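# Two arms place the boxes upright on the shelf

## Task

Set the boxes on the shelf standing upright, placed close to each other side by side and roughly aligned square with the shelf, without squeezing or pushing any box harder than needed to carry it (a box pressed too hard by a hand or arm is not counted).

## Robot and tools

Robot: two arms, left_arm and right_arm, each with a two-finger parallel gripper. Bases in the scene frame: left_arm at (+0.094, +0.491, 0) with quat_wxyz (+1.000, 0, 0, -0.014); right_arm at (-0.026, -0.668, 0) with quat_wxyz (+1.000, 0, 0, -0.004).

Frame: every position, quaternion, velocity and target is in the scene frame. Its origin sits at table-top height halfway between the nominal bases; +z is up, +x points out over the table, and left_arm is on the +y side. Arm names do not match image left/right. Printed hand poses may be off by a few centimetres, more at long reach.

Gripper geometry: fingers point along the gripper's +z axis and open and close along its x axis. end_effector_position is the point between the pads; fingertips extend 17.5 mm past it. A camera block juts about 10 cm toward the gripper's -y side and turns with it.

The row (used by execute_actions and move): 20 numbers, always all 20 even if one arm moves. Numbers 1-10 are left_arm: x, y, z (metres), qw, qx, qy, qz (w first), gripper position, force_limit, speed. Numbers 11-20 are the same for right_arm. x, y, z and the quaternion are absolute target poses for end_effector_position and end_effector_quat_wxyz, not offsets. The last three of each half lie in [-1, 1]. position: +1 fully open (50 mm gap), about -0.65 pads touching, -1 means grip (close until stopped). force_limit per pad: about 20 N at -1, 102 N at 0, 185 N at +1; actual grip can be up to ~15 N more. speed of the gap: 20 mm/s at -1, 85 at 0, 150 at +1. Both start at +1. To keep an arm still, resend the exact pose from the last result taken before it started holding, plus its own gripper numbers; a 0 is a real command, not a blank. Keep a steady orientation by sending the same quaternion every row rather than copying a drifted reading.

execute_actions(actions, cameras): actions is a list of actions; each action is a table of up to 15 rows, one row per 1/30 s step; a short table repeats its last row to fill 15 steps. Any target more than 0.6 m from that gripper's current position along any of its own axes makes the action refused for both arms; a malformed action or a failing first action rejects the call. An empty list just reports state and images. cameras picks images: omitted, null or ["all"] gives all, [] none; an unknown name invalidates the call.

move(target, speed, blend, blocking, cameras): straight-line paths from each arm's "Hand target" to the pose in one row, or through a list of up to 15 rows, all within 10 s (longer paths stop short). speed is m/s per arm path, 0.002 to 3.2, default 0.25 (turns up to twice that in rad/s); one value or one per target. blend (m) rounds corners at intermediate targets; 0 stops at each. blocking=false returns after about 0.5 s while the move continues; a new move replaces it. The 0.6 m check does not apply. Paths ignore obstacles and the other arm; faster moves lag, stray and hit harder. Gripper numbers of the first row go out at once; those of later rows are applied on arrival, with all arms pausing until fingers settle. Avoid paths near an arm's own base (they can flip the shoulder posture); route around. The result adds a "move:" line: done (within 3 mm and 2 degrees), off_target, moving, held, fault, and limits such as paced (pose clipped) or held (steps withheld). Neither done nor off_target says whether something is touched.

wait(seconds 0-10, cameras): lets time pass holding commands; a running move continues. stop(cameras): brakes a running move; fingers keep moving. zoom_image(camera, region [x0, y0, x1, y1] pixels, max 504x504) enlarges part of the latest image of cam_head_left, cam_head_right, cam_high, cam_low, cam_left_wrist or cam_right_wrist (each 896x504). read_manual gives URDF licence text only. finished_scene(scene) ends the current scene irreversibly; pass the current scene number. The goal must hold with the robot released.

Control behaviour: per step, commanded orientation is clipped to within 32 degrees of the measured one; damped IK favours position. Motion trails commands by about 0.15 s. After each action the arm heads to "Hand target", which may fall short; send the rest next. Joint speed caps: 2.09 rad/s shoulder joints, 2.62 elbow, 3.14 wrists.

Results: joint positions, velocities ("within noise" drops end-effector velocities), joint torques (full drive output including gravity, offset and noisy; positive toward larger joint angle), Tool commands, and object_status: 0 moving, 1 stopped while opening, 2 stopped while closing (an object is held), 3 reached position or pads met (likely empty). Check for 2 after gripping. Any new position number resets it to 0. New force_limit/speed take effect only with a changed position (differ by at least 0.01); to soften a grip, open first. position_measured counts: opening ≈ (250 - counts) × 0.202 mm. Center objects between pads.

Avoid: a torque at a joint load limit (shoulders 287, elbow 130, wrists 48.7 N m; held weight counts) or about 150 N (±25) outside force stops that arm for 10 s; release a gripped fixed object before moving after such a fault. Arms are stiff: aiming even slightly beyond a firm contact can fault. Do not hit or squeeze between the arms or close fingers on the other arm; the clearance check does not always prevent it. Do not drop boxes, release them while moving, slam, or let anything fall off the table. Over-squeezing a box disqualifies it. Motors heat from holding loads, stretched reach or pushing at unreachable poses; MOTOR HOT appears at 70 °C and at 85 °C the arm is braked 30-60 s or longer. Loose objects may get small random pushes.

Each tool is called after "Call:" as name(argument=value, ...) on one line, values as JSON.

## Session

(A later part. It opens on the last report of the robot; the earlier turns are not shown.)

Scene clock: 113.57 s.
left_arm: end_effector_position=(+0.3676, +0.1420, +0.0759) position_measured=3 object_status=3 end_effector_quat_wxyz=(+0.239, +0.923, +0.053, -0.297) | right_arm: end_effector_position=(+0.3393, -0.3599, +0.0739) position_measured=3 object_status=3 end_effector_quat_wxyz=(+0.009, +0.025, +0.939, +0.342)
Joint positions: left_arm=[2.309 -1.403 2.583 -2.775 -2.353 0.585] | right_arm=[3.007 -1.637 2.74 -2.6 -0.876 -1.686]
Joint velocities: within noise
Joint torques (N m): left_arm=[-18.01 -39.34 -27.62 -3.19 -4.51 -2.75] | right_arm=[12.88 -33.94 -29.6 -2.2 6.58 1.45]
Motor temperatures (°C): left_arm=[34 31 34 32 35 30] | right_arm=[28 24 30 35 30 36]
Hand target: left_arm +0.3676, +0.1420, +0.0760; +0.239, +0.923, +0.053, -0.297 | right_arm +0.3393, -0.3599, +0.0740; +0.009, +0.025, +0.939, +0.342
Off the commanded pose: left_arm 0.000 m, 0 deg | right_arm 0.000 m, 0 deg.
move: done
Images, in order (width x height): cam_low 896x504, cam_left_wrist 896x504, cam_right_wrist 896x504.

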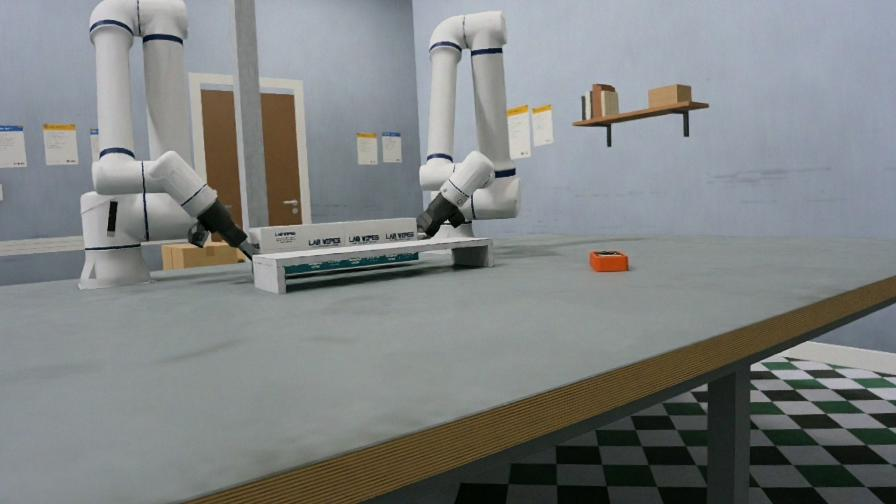

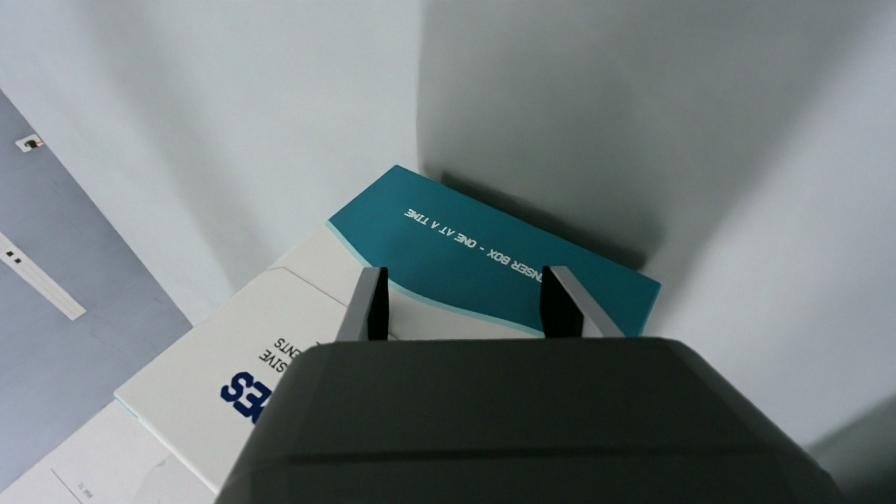

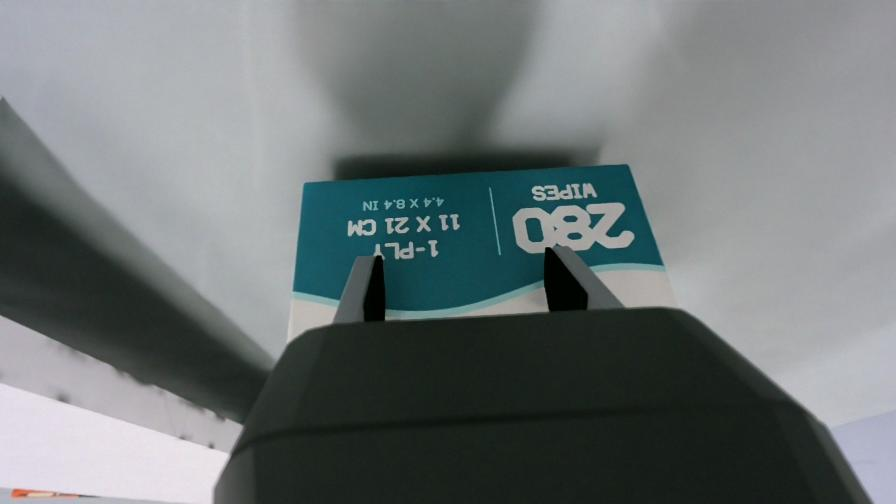

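Call:
move(target=[[0.3676,0.142,0.158,0.2388,0.923,0.0529,-0.2971,1,-1,0,0.3393,-0.3597,0.156,0.0093,0.0254,0.9394,0.3419,1,-1,0],[0.4741,0.15115,0.162,0.2448,0.9217,0.0714,-0.2922,1,-1,0,0.4659,-0.35115,0.16,0.0024,0.0066,0.9397,0.342,1,-1,0],[0.576,0.16015,0.162,0.2506,0.9201,0.0899,-0.2873,1,-1,0,0.588,-0.34215,0.16,-0.0045,-0.0123,0.9396,0.342,1,-1,0]], speed=0.05)

Call:
zoom_image(camera="cam_head_left", region=[300, 210, 520, 350])

Call:
zoom_image(camera="cam_head_right", region=[300, 210, 520, 350])

Call:
zoom_image(camera="cam_high", region=[320, 170, 540, 350])

Scene clock: 140.13 s.
left_arm: end_effector_position=(+0.5759, +0.1601, +0.1620) position_measured=3 object_status=3 end_effector_quat_wxyz=(+0.251, +0.920, +0.090, -0.287) | right_arm: end_effector_position=(+0.5878, -0.3422, +0.1600) position_measured=3 object_status=3 end_effector_quat_wxyz=(-0.004, -0.012, +0.940, +0.342)
Joint positions: left_arm=[2.597 -1.386 2.202 -2.208 -2.337 0.875] | right_arm=[3.098 -1.402 2.222 -2.325 -0.875 -1.672]
Joint velocities: within noise
Joint torques (N m): left_arm=[6.54 -32.91 -36.04 -2.52 -1.75 4.07] | right_arm=[13.89 -51.42 -38.91 -2.52 1.95 -3.18]
Motor temperatures (°C): left_arm=[34 31 34 32 35 30] | right_arm=[28 24 30 35 30 36]
Hand target: left_arm +0.5760, +0.1601, +0.1620; +0.251, +0.920, +0.090, -0.287 | right_arm +0.5880, -0.3422, +0.1600; -0.004, -0.012, +0.940, +0.342
Off the commanded pose: left_arm 0.000 m, 0 deg | right_arm 0.000 m, 0 deg.
move: done

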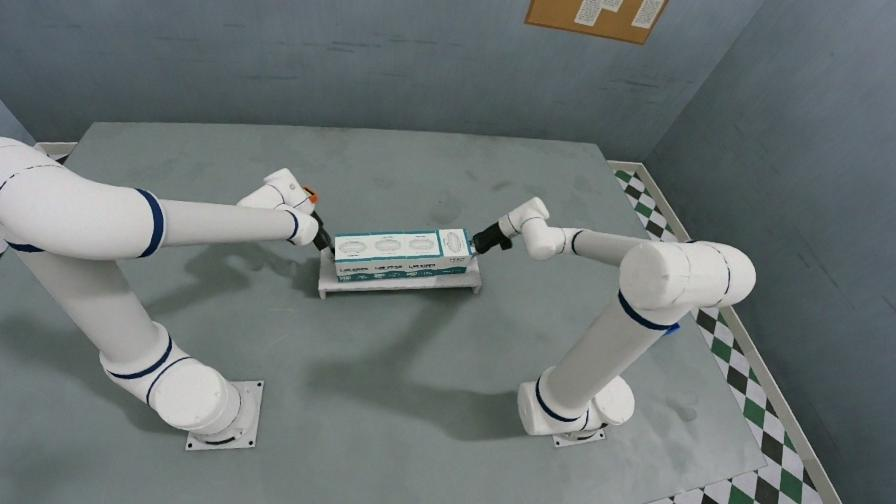

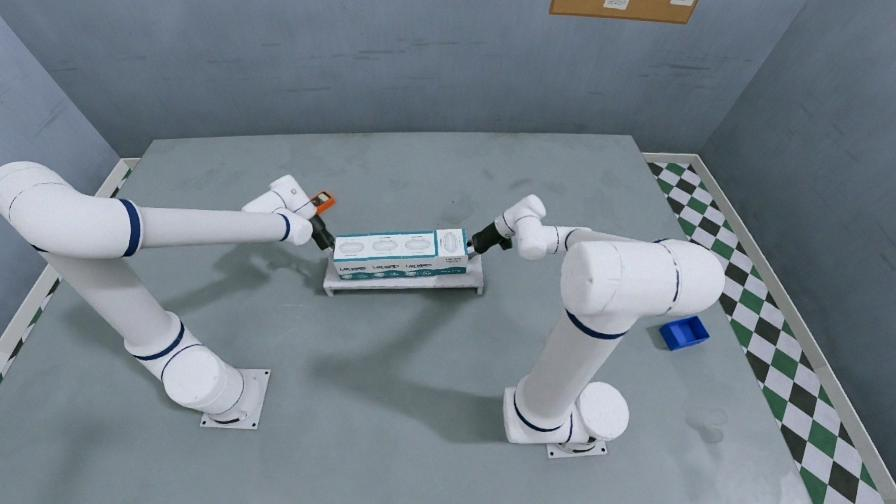

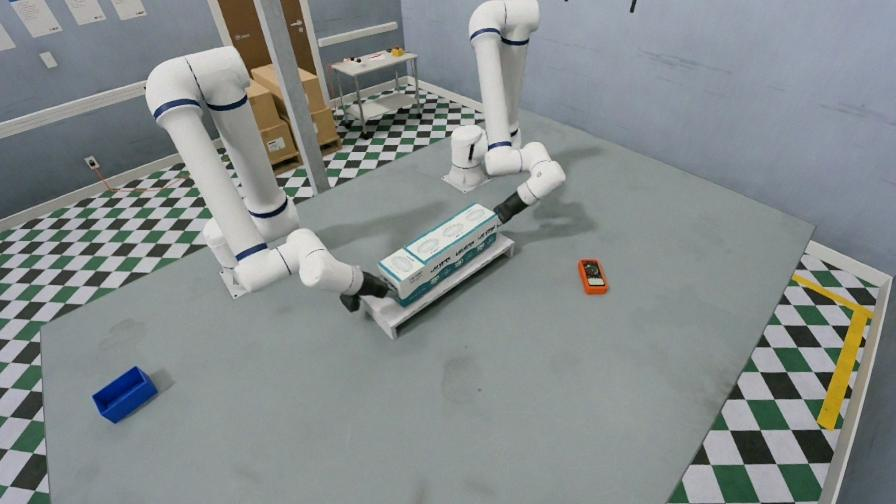

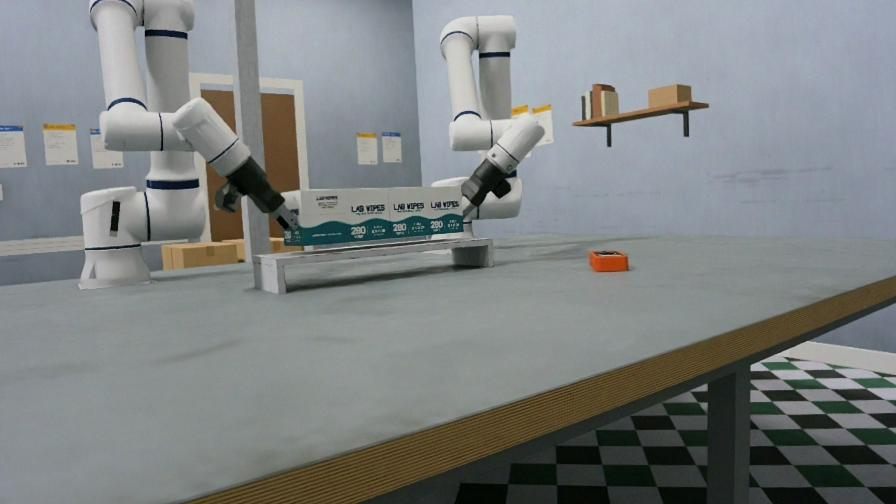

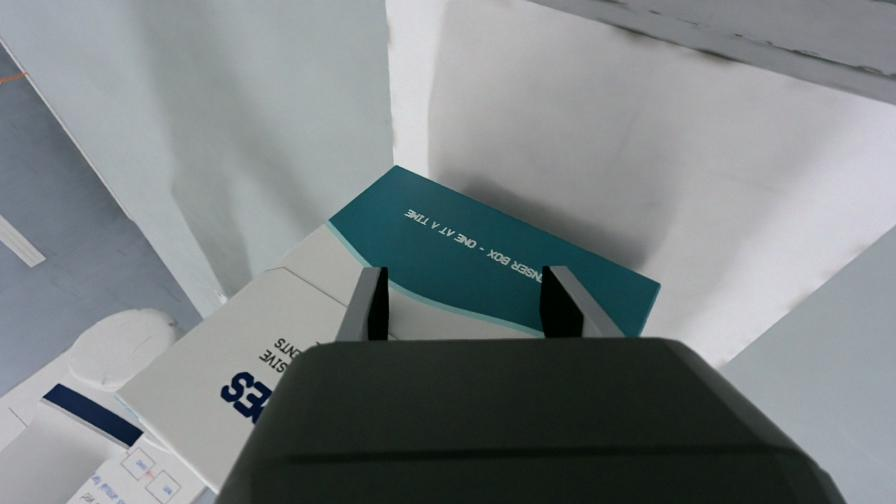

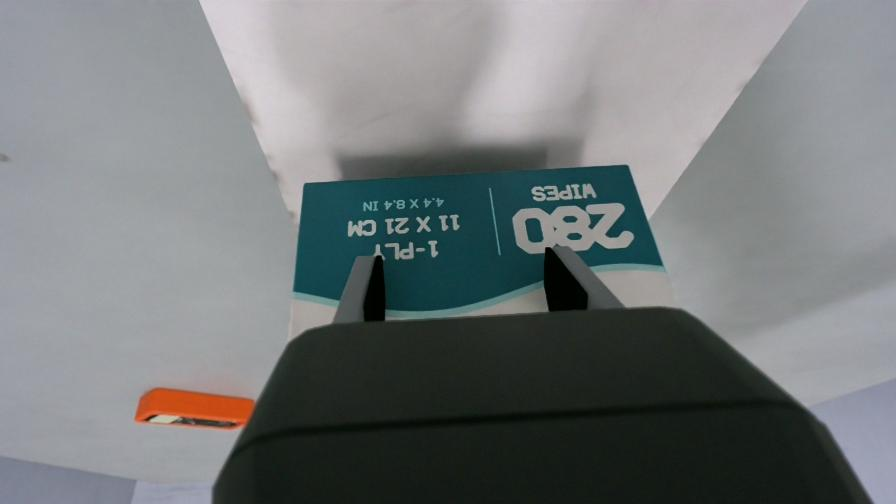

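Scaled by 2.291 from the camera's 896x504 image, which has a finer 1280x720 frame.

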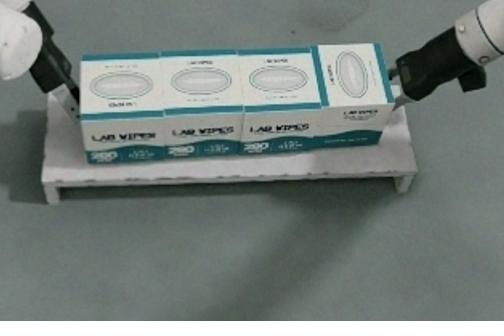

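Scaled by 2.291 from the camera's 896x504 image, which has a finer 1280x720 frame.

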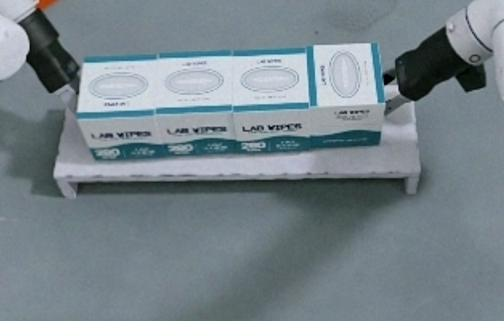

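Scaled by 2.291 from the camera's 896x504 image, which has a finer 1280x720 frame.

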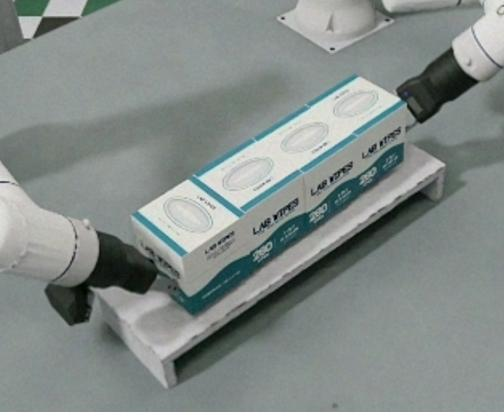

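Call:
move(target=[[0.5826,0.1602,0.158,0.2468,0.9212,0.0778,-0.2905,1,-1,0,0.5814,-0.3422,0.156,0,0,0.9397,0.342,1,-1,0],[0.5826,0.1602,0.146,0.2468,0.9212,0.0778,-0.2905,1,-1,0,0.5814,-0.3422,0.144,0,0,0.9397,0.342,1,-1,0]], speed=0.03)

Call:
zoom_image(camera="cam_low", region=[240, 180, 520, 300])

Call:
zoom_image(camera="cam_head_left", region=[300, 210, 520, 350])

Scene clock: 155.33 s.
left_arm: end_effector_position=(+0.5826, +0.1602, +0.1461) position_measured=3 object_status=3 end_effector_quat_wxyz=(+0.247, +0.921, +0.078, -0.291) | right_arm: end_effector_position=(+0.5814, -0.3422, +0.1441) position_measured=3 object_status=3 end_effector_quat_wxyz=(+0.000, +0.000, +0.940, +0.342)
Joint positions: left_arm=[2.601 -1.351 2.188 -2.201 -2.331 0.916] | right_arm=[3.097 -1.39 2.254 -2.391 -0.874 -1.64]
Joint velocities: within noise
Joint torques (N m): left_arm=[7.27 -34.62 -25.56 -10.78 -2.16 4.08] | right_arm=[-8.84 -50.98 -25.17 -7.97 6.39 1.69]
Motor temperatures (°C): left_arm=[33 31 34 32 35 30] | right_arm=[28 24 30 35 30 36]
Hand target: left_arm +0.5826, +0.1602, +0.1460; +0.247, +0.921, +0.078, -0.291 | right_arm +0.5814, -0.3422, +0.1440; +0.000, +0.000, +0.940, +0.342
Off the commanded pose: left_arm 0.000 m, 0 deg | right_arm 0.000 m, 0 deg.
move: done

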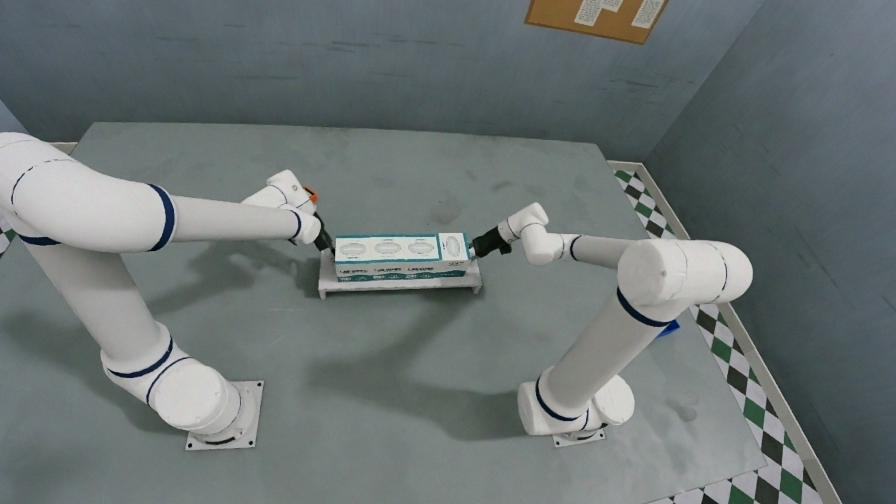

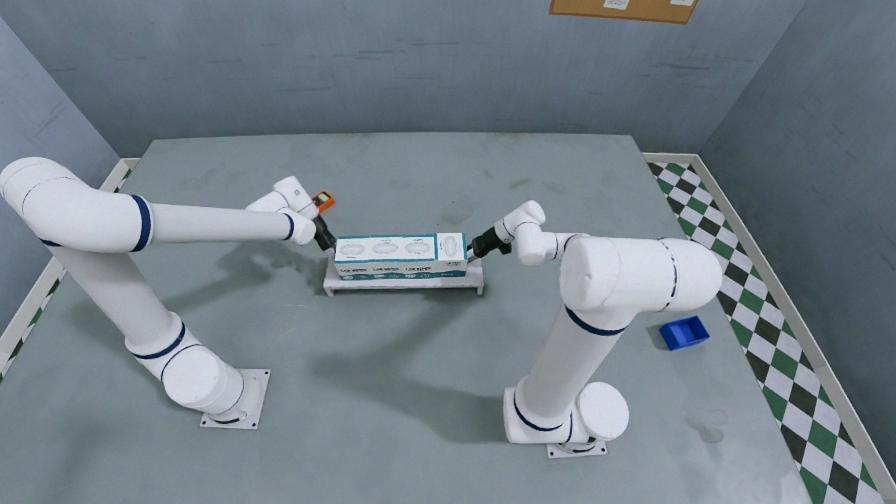

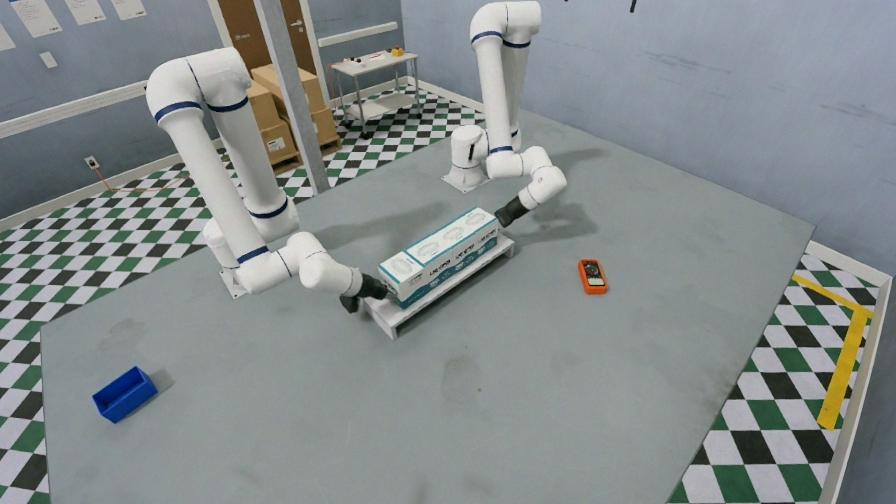

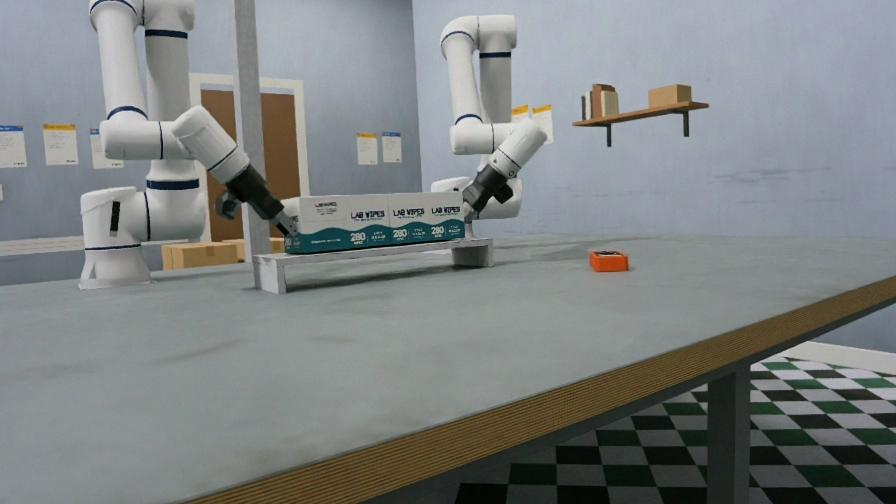

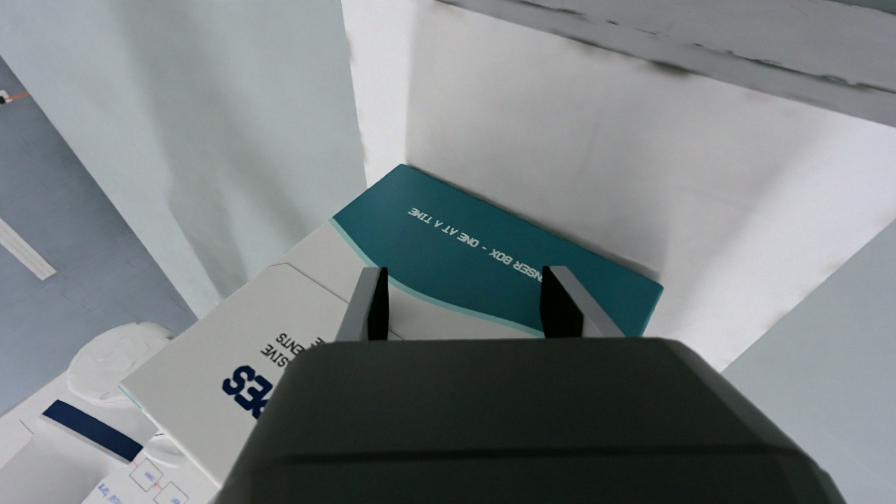

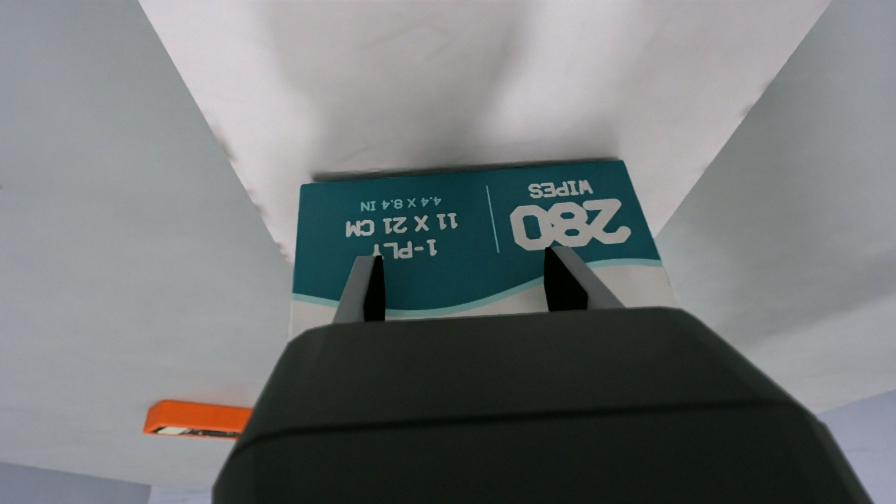

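Scaled by 1.800 from the camera's 896x504 image, which has a finer 1280x720 frame.

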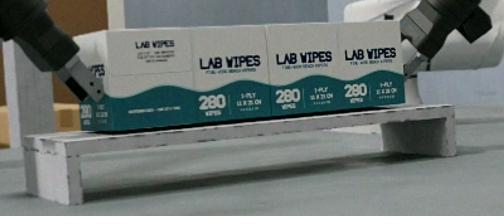

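Scaled by 2.291 from the camera's 896x504 image, which has a finer 1280x720 frame.

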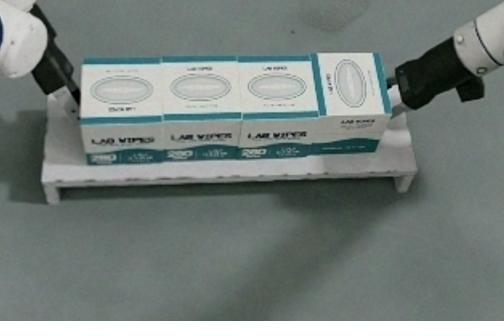

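Call:
move(target=[0.5826,0.1602,0.139,0.2468,0.9212,0.0778,-0.2905,1,-1,0,0.5814,-0.3422,0.137,0,0,0.9397,0.342,1,-1,0], speed=0.015, cameras=["cam_left_wrist","cam_right_wrist","cam_low","cam_head_left"])

Call:
zoom_image(camera="cam_low", region=[240, 180, 520, 300])

Scene clock: 160.60 s.
left_arm: end_effector_position=(+0.5826, +0.1602, +0.1392) position_measured=3 object_status=3 end_effector_quat_wxyz=(+0.247, +0.921, +0.078, -0.290) | right_arm: end_effector_position=(+0.5814, -0.3422, +0.1372) position_measured=3 object_status=3 end_effector_quat_wxyz=(+0.000, +0.000, +0.940, +0.342)
Joint positions: left_arm=[2.601 -1.34 2.192 -2.216 -2.331 0.916] | right_arm=[3.097 -1.379 2.258 -2.406 -0.874 -1.64]
Joint velocities: within noise
Joint torques (N m): left_arm=[5.8 -30.95 -23.66 -10.2 -2.1 3.55] | right_arm=[6.58 -45.9 -21.96 -7.16 5 0]
Motor temperatures (°C): left_arm=[33 31 34 32 35 30] | right_arm=[28 24 30 35 30 36]
Hand target: left_arm +0.5826, +0.1602, +0.1390; +0.247, +0.921, +0.078, -0.291 | right_arm +0.5814, -0.3422, +0.1370; +0.000, +0.000, +0.940, +0.342
Off the commanded pose: left_arm 0.000 m, 0 deg | right_arm 0.000 m, 0 deg.
move: done
Images, in order (width x height): cam_head_left 896x504, cam_low 896x504, cam_left_wrist 896x504, cam_right_wrist 896x504.

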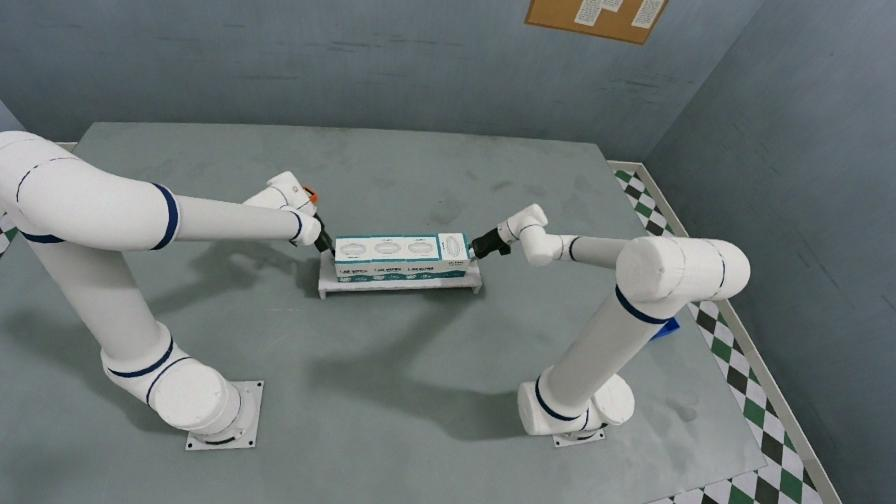

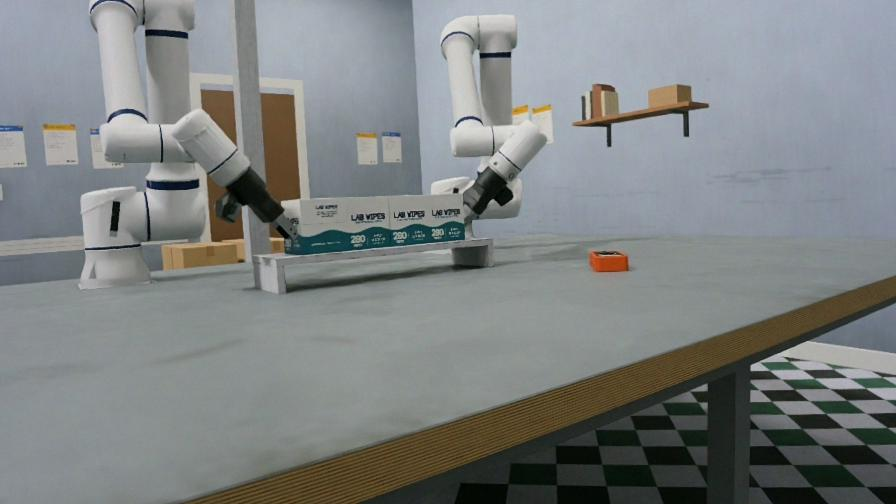

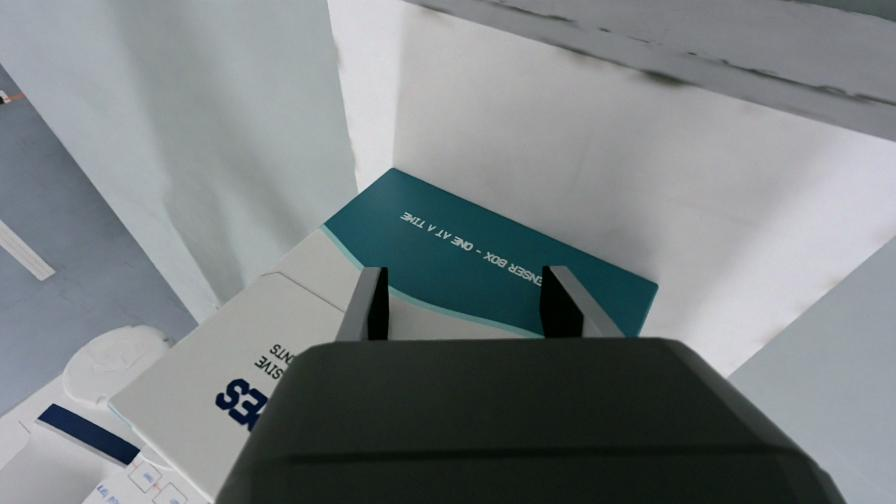

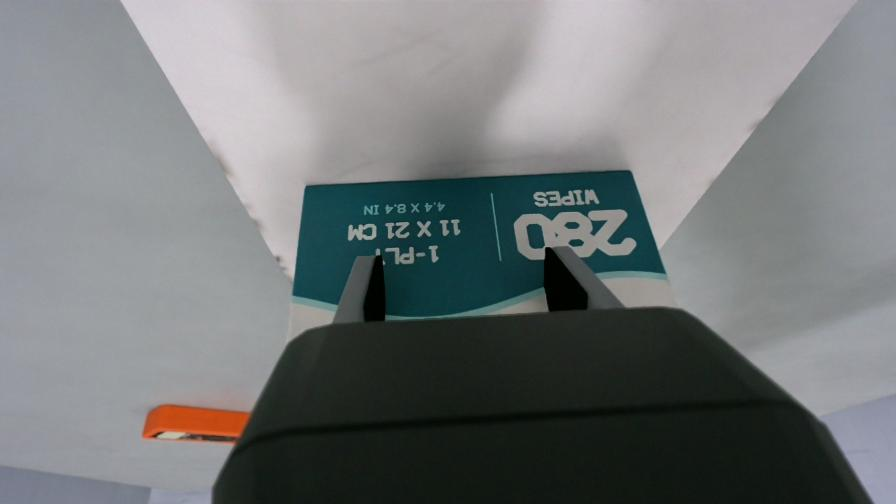

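Scaled by 1.800 from the camera's 896x504 image, which has a finer 1280x720 frame.

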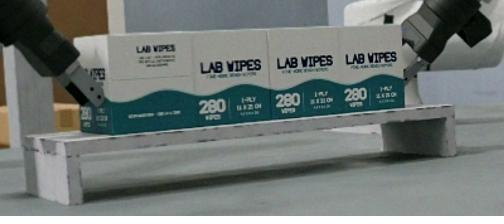

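Call:
move(target=[[0.5826,0.1662,0.139,0.2468,0.9212,0.0778,-0.2905,1,-1,0,0.5814,-0.3482,0.137,0,0,0.9397,0.342,1,-1,0],[0.5826,0.2502,0.15,0.2468,0.9212,0.0778,-0.2905,1,-1,0,0.5814,-0.4322,0.15,0,0,0.9397,0.342,1,-1,0],[0.5826,0.2902,0.23,0.2468,0.9212,0.0778,-0.2905,1,-1,0,0.5814,-0.4822,0.23,0,0,0.9397,0.342,1,-1,0]], speed=[0.01,0.06,0.15])

Call:
zoom_image(camera="cam_low", region=[240, 180, 520, 300])

Call:
zoom_image(camera="cam_head_left", region=[300, 210, 520, 350])

Call:
zoom_image(camera="cam_high", region=[320, 170, 540, 350])

Scene clock: 168.53 s.
left_arm: end_effector_position=(+0.5826, +0.2902, +0.2299) position_measured=3 object_status=3 end_effector_quat_wxyz=(+0.247, +0.921, +0.078, -0.290) | right_arm: end_effector_position=(+0.5814, -0.4821, +0.2299) position_measured=3 object_status=3 end_effector_quat_wxyz=(+0.000, +0.000, +0.940, +0.342)
Joint positions: left_arm=[2.788 -1.516 2.145 -1.831 -2.277 1.158] | right_arm=[2.862 -1.562 2.192 -1.968 -0.907 -1.938]
Joint velocities: within noise
Joint torques (N m): left_arm=[14.38 -40.95 -37.39 -0.21 0.62 4.33] | right_arm=[-21.58 -69.97 -43.12 -2.29 -0.85 -3.2]
Motor temperatures (°C): left_arm=[33 31 34 32 35 30] | right_arm=[28 24 30 35 30 36]
Hand target: left_arm +0.5826, +0.2902, +0.2300; +0.247, +0.921, +0.078, -0.291 | right_arm +0.5814, -0.4822, +0.2300; +0.000, +0.000, +0.940, +0.342
Off the commanded pose: left_arm 0.000 m, 0 deg | right_arm 0.000 m, 0 deg.
move: done

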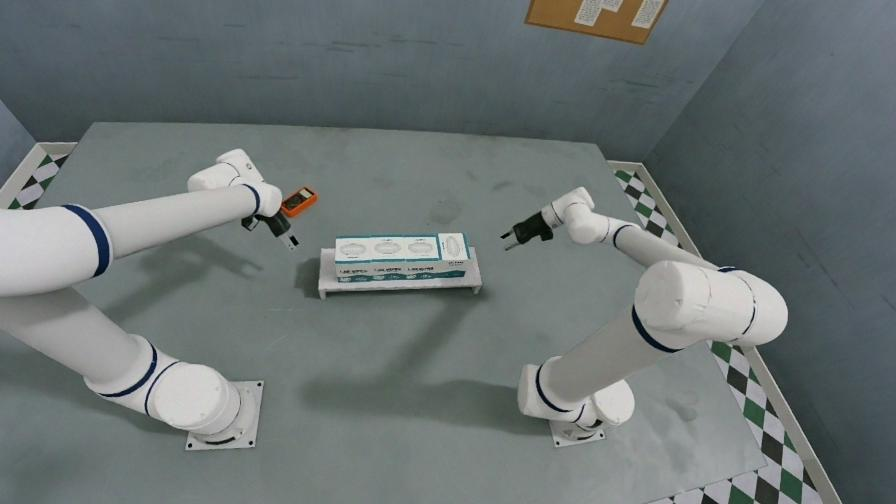

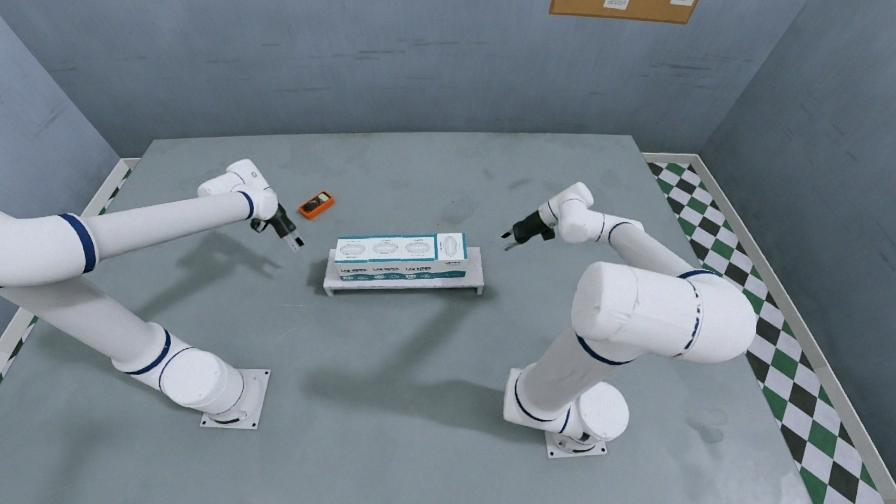

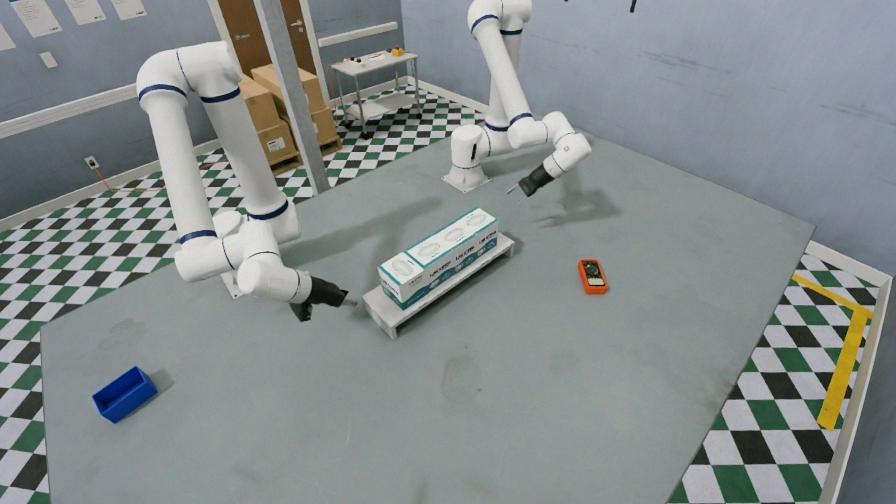

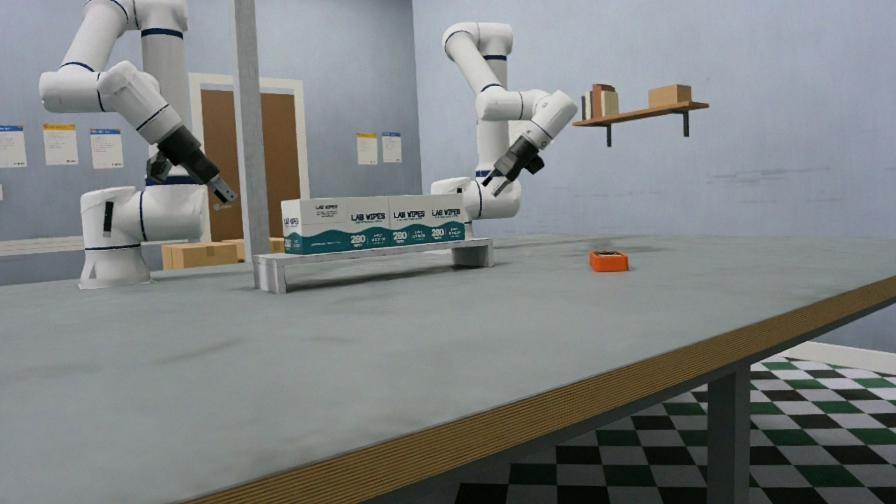

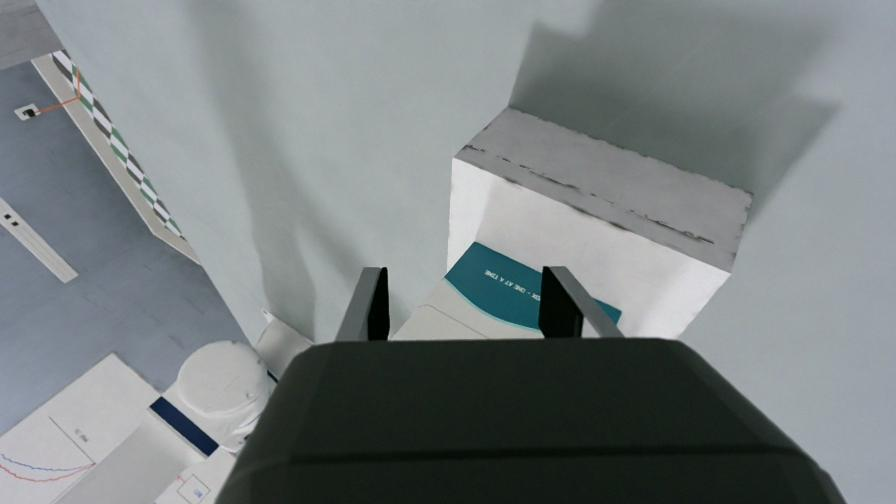

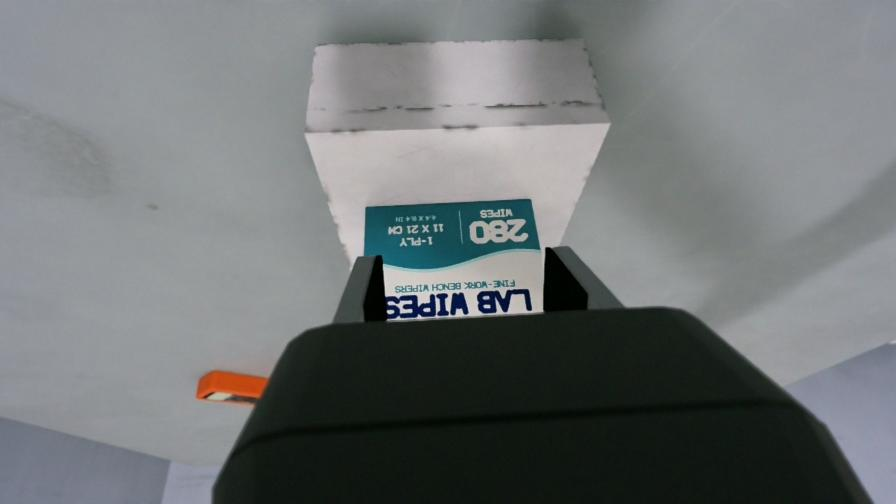

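Scaled by 1.800 from the camera's 896x504 image, which has a finer 1280x720 frame.

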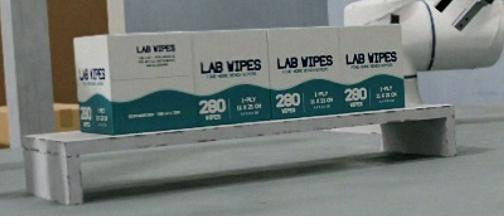

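Scaled by 2.291 from the camera's 896x504 image, which has a finer 1280x720 frame.

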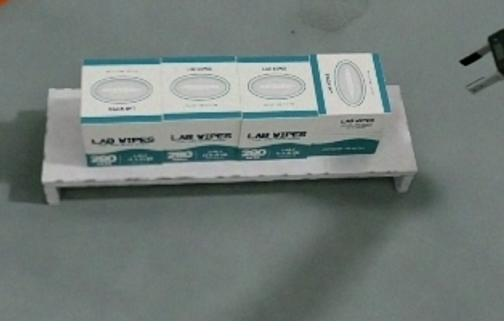

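Scaled by 2.291 from the camera's 896x504 image, which has a finer 1280x720 frame.

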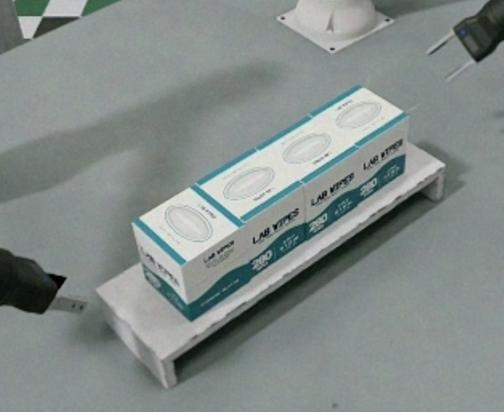

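Call:
finished_scene(scene=2)

The scene is finished: the task was done.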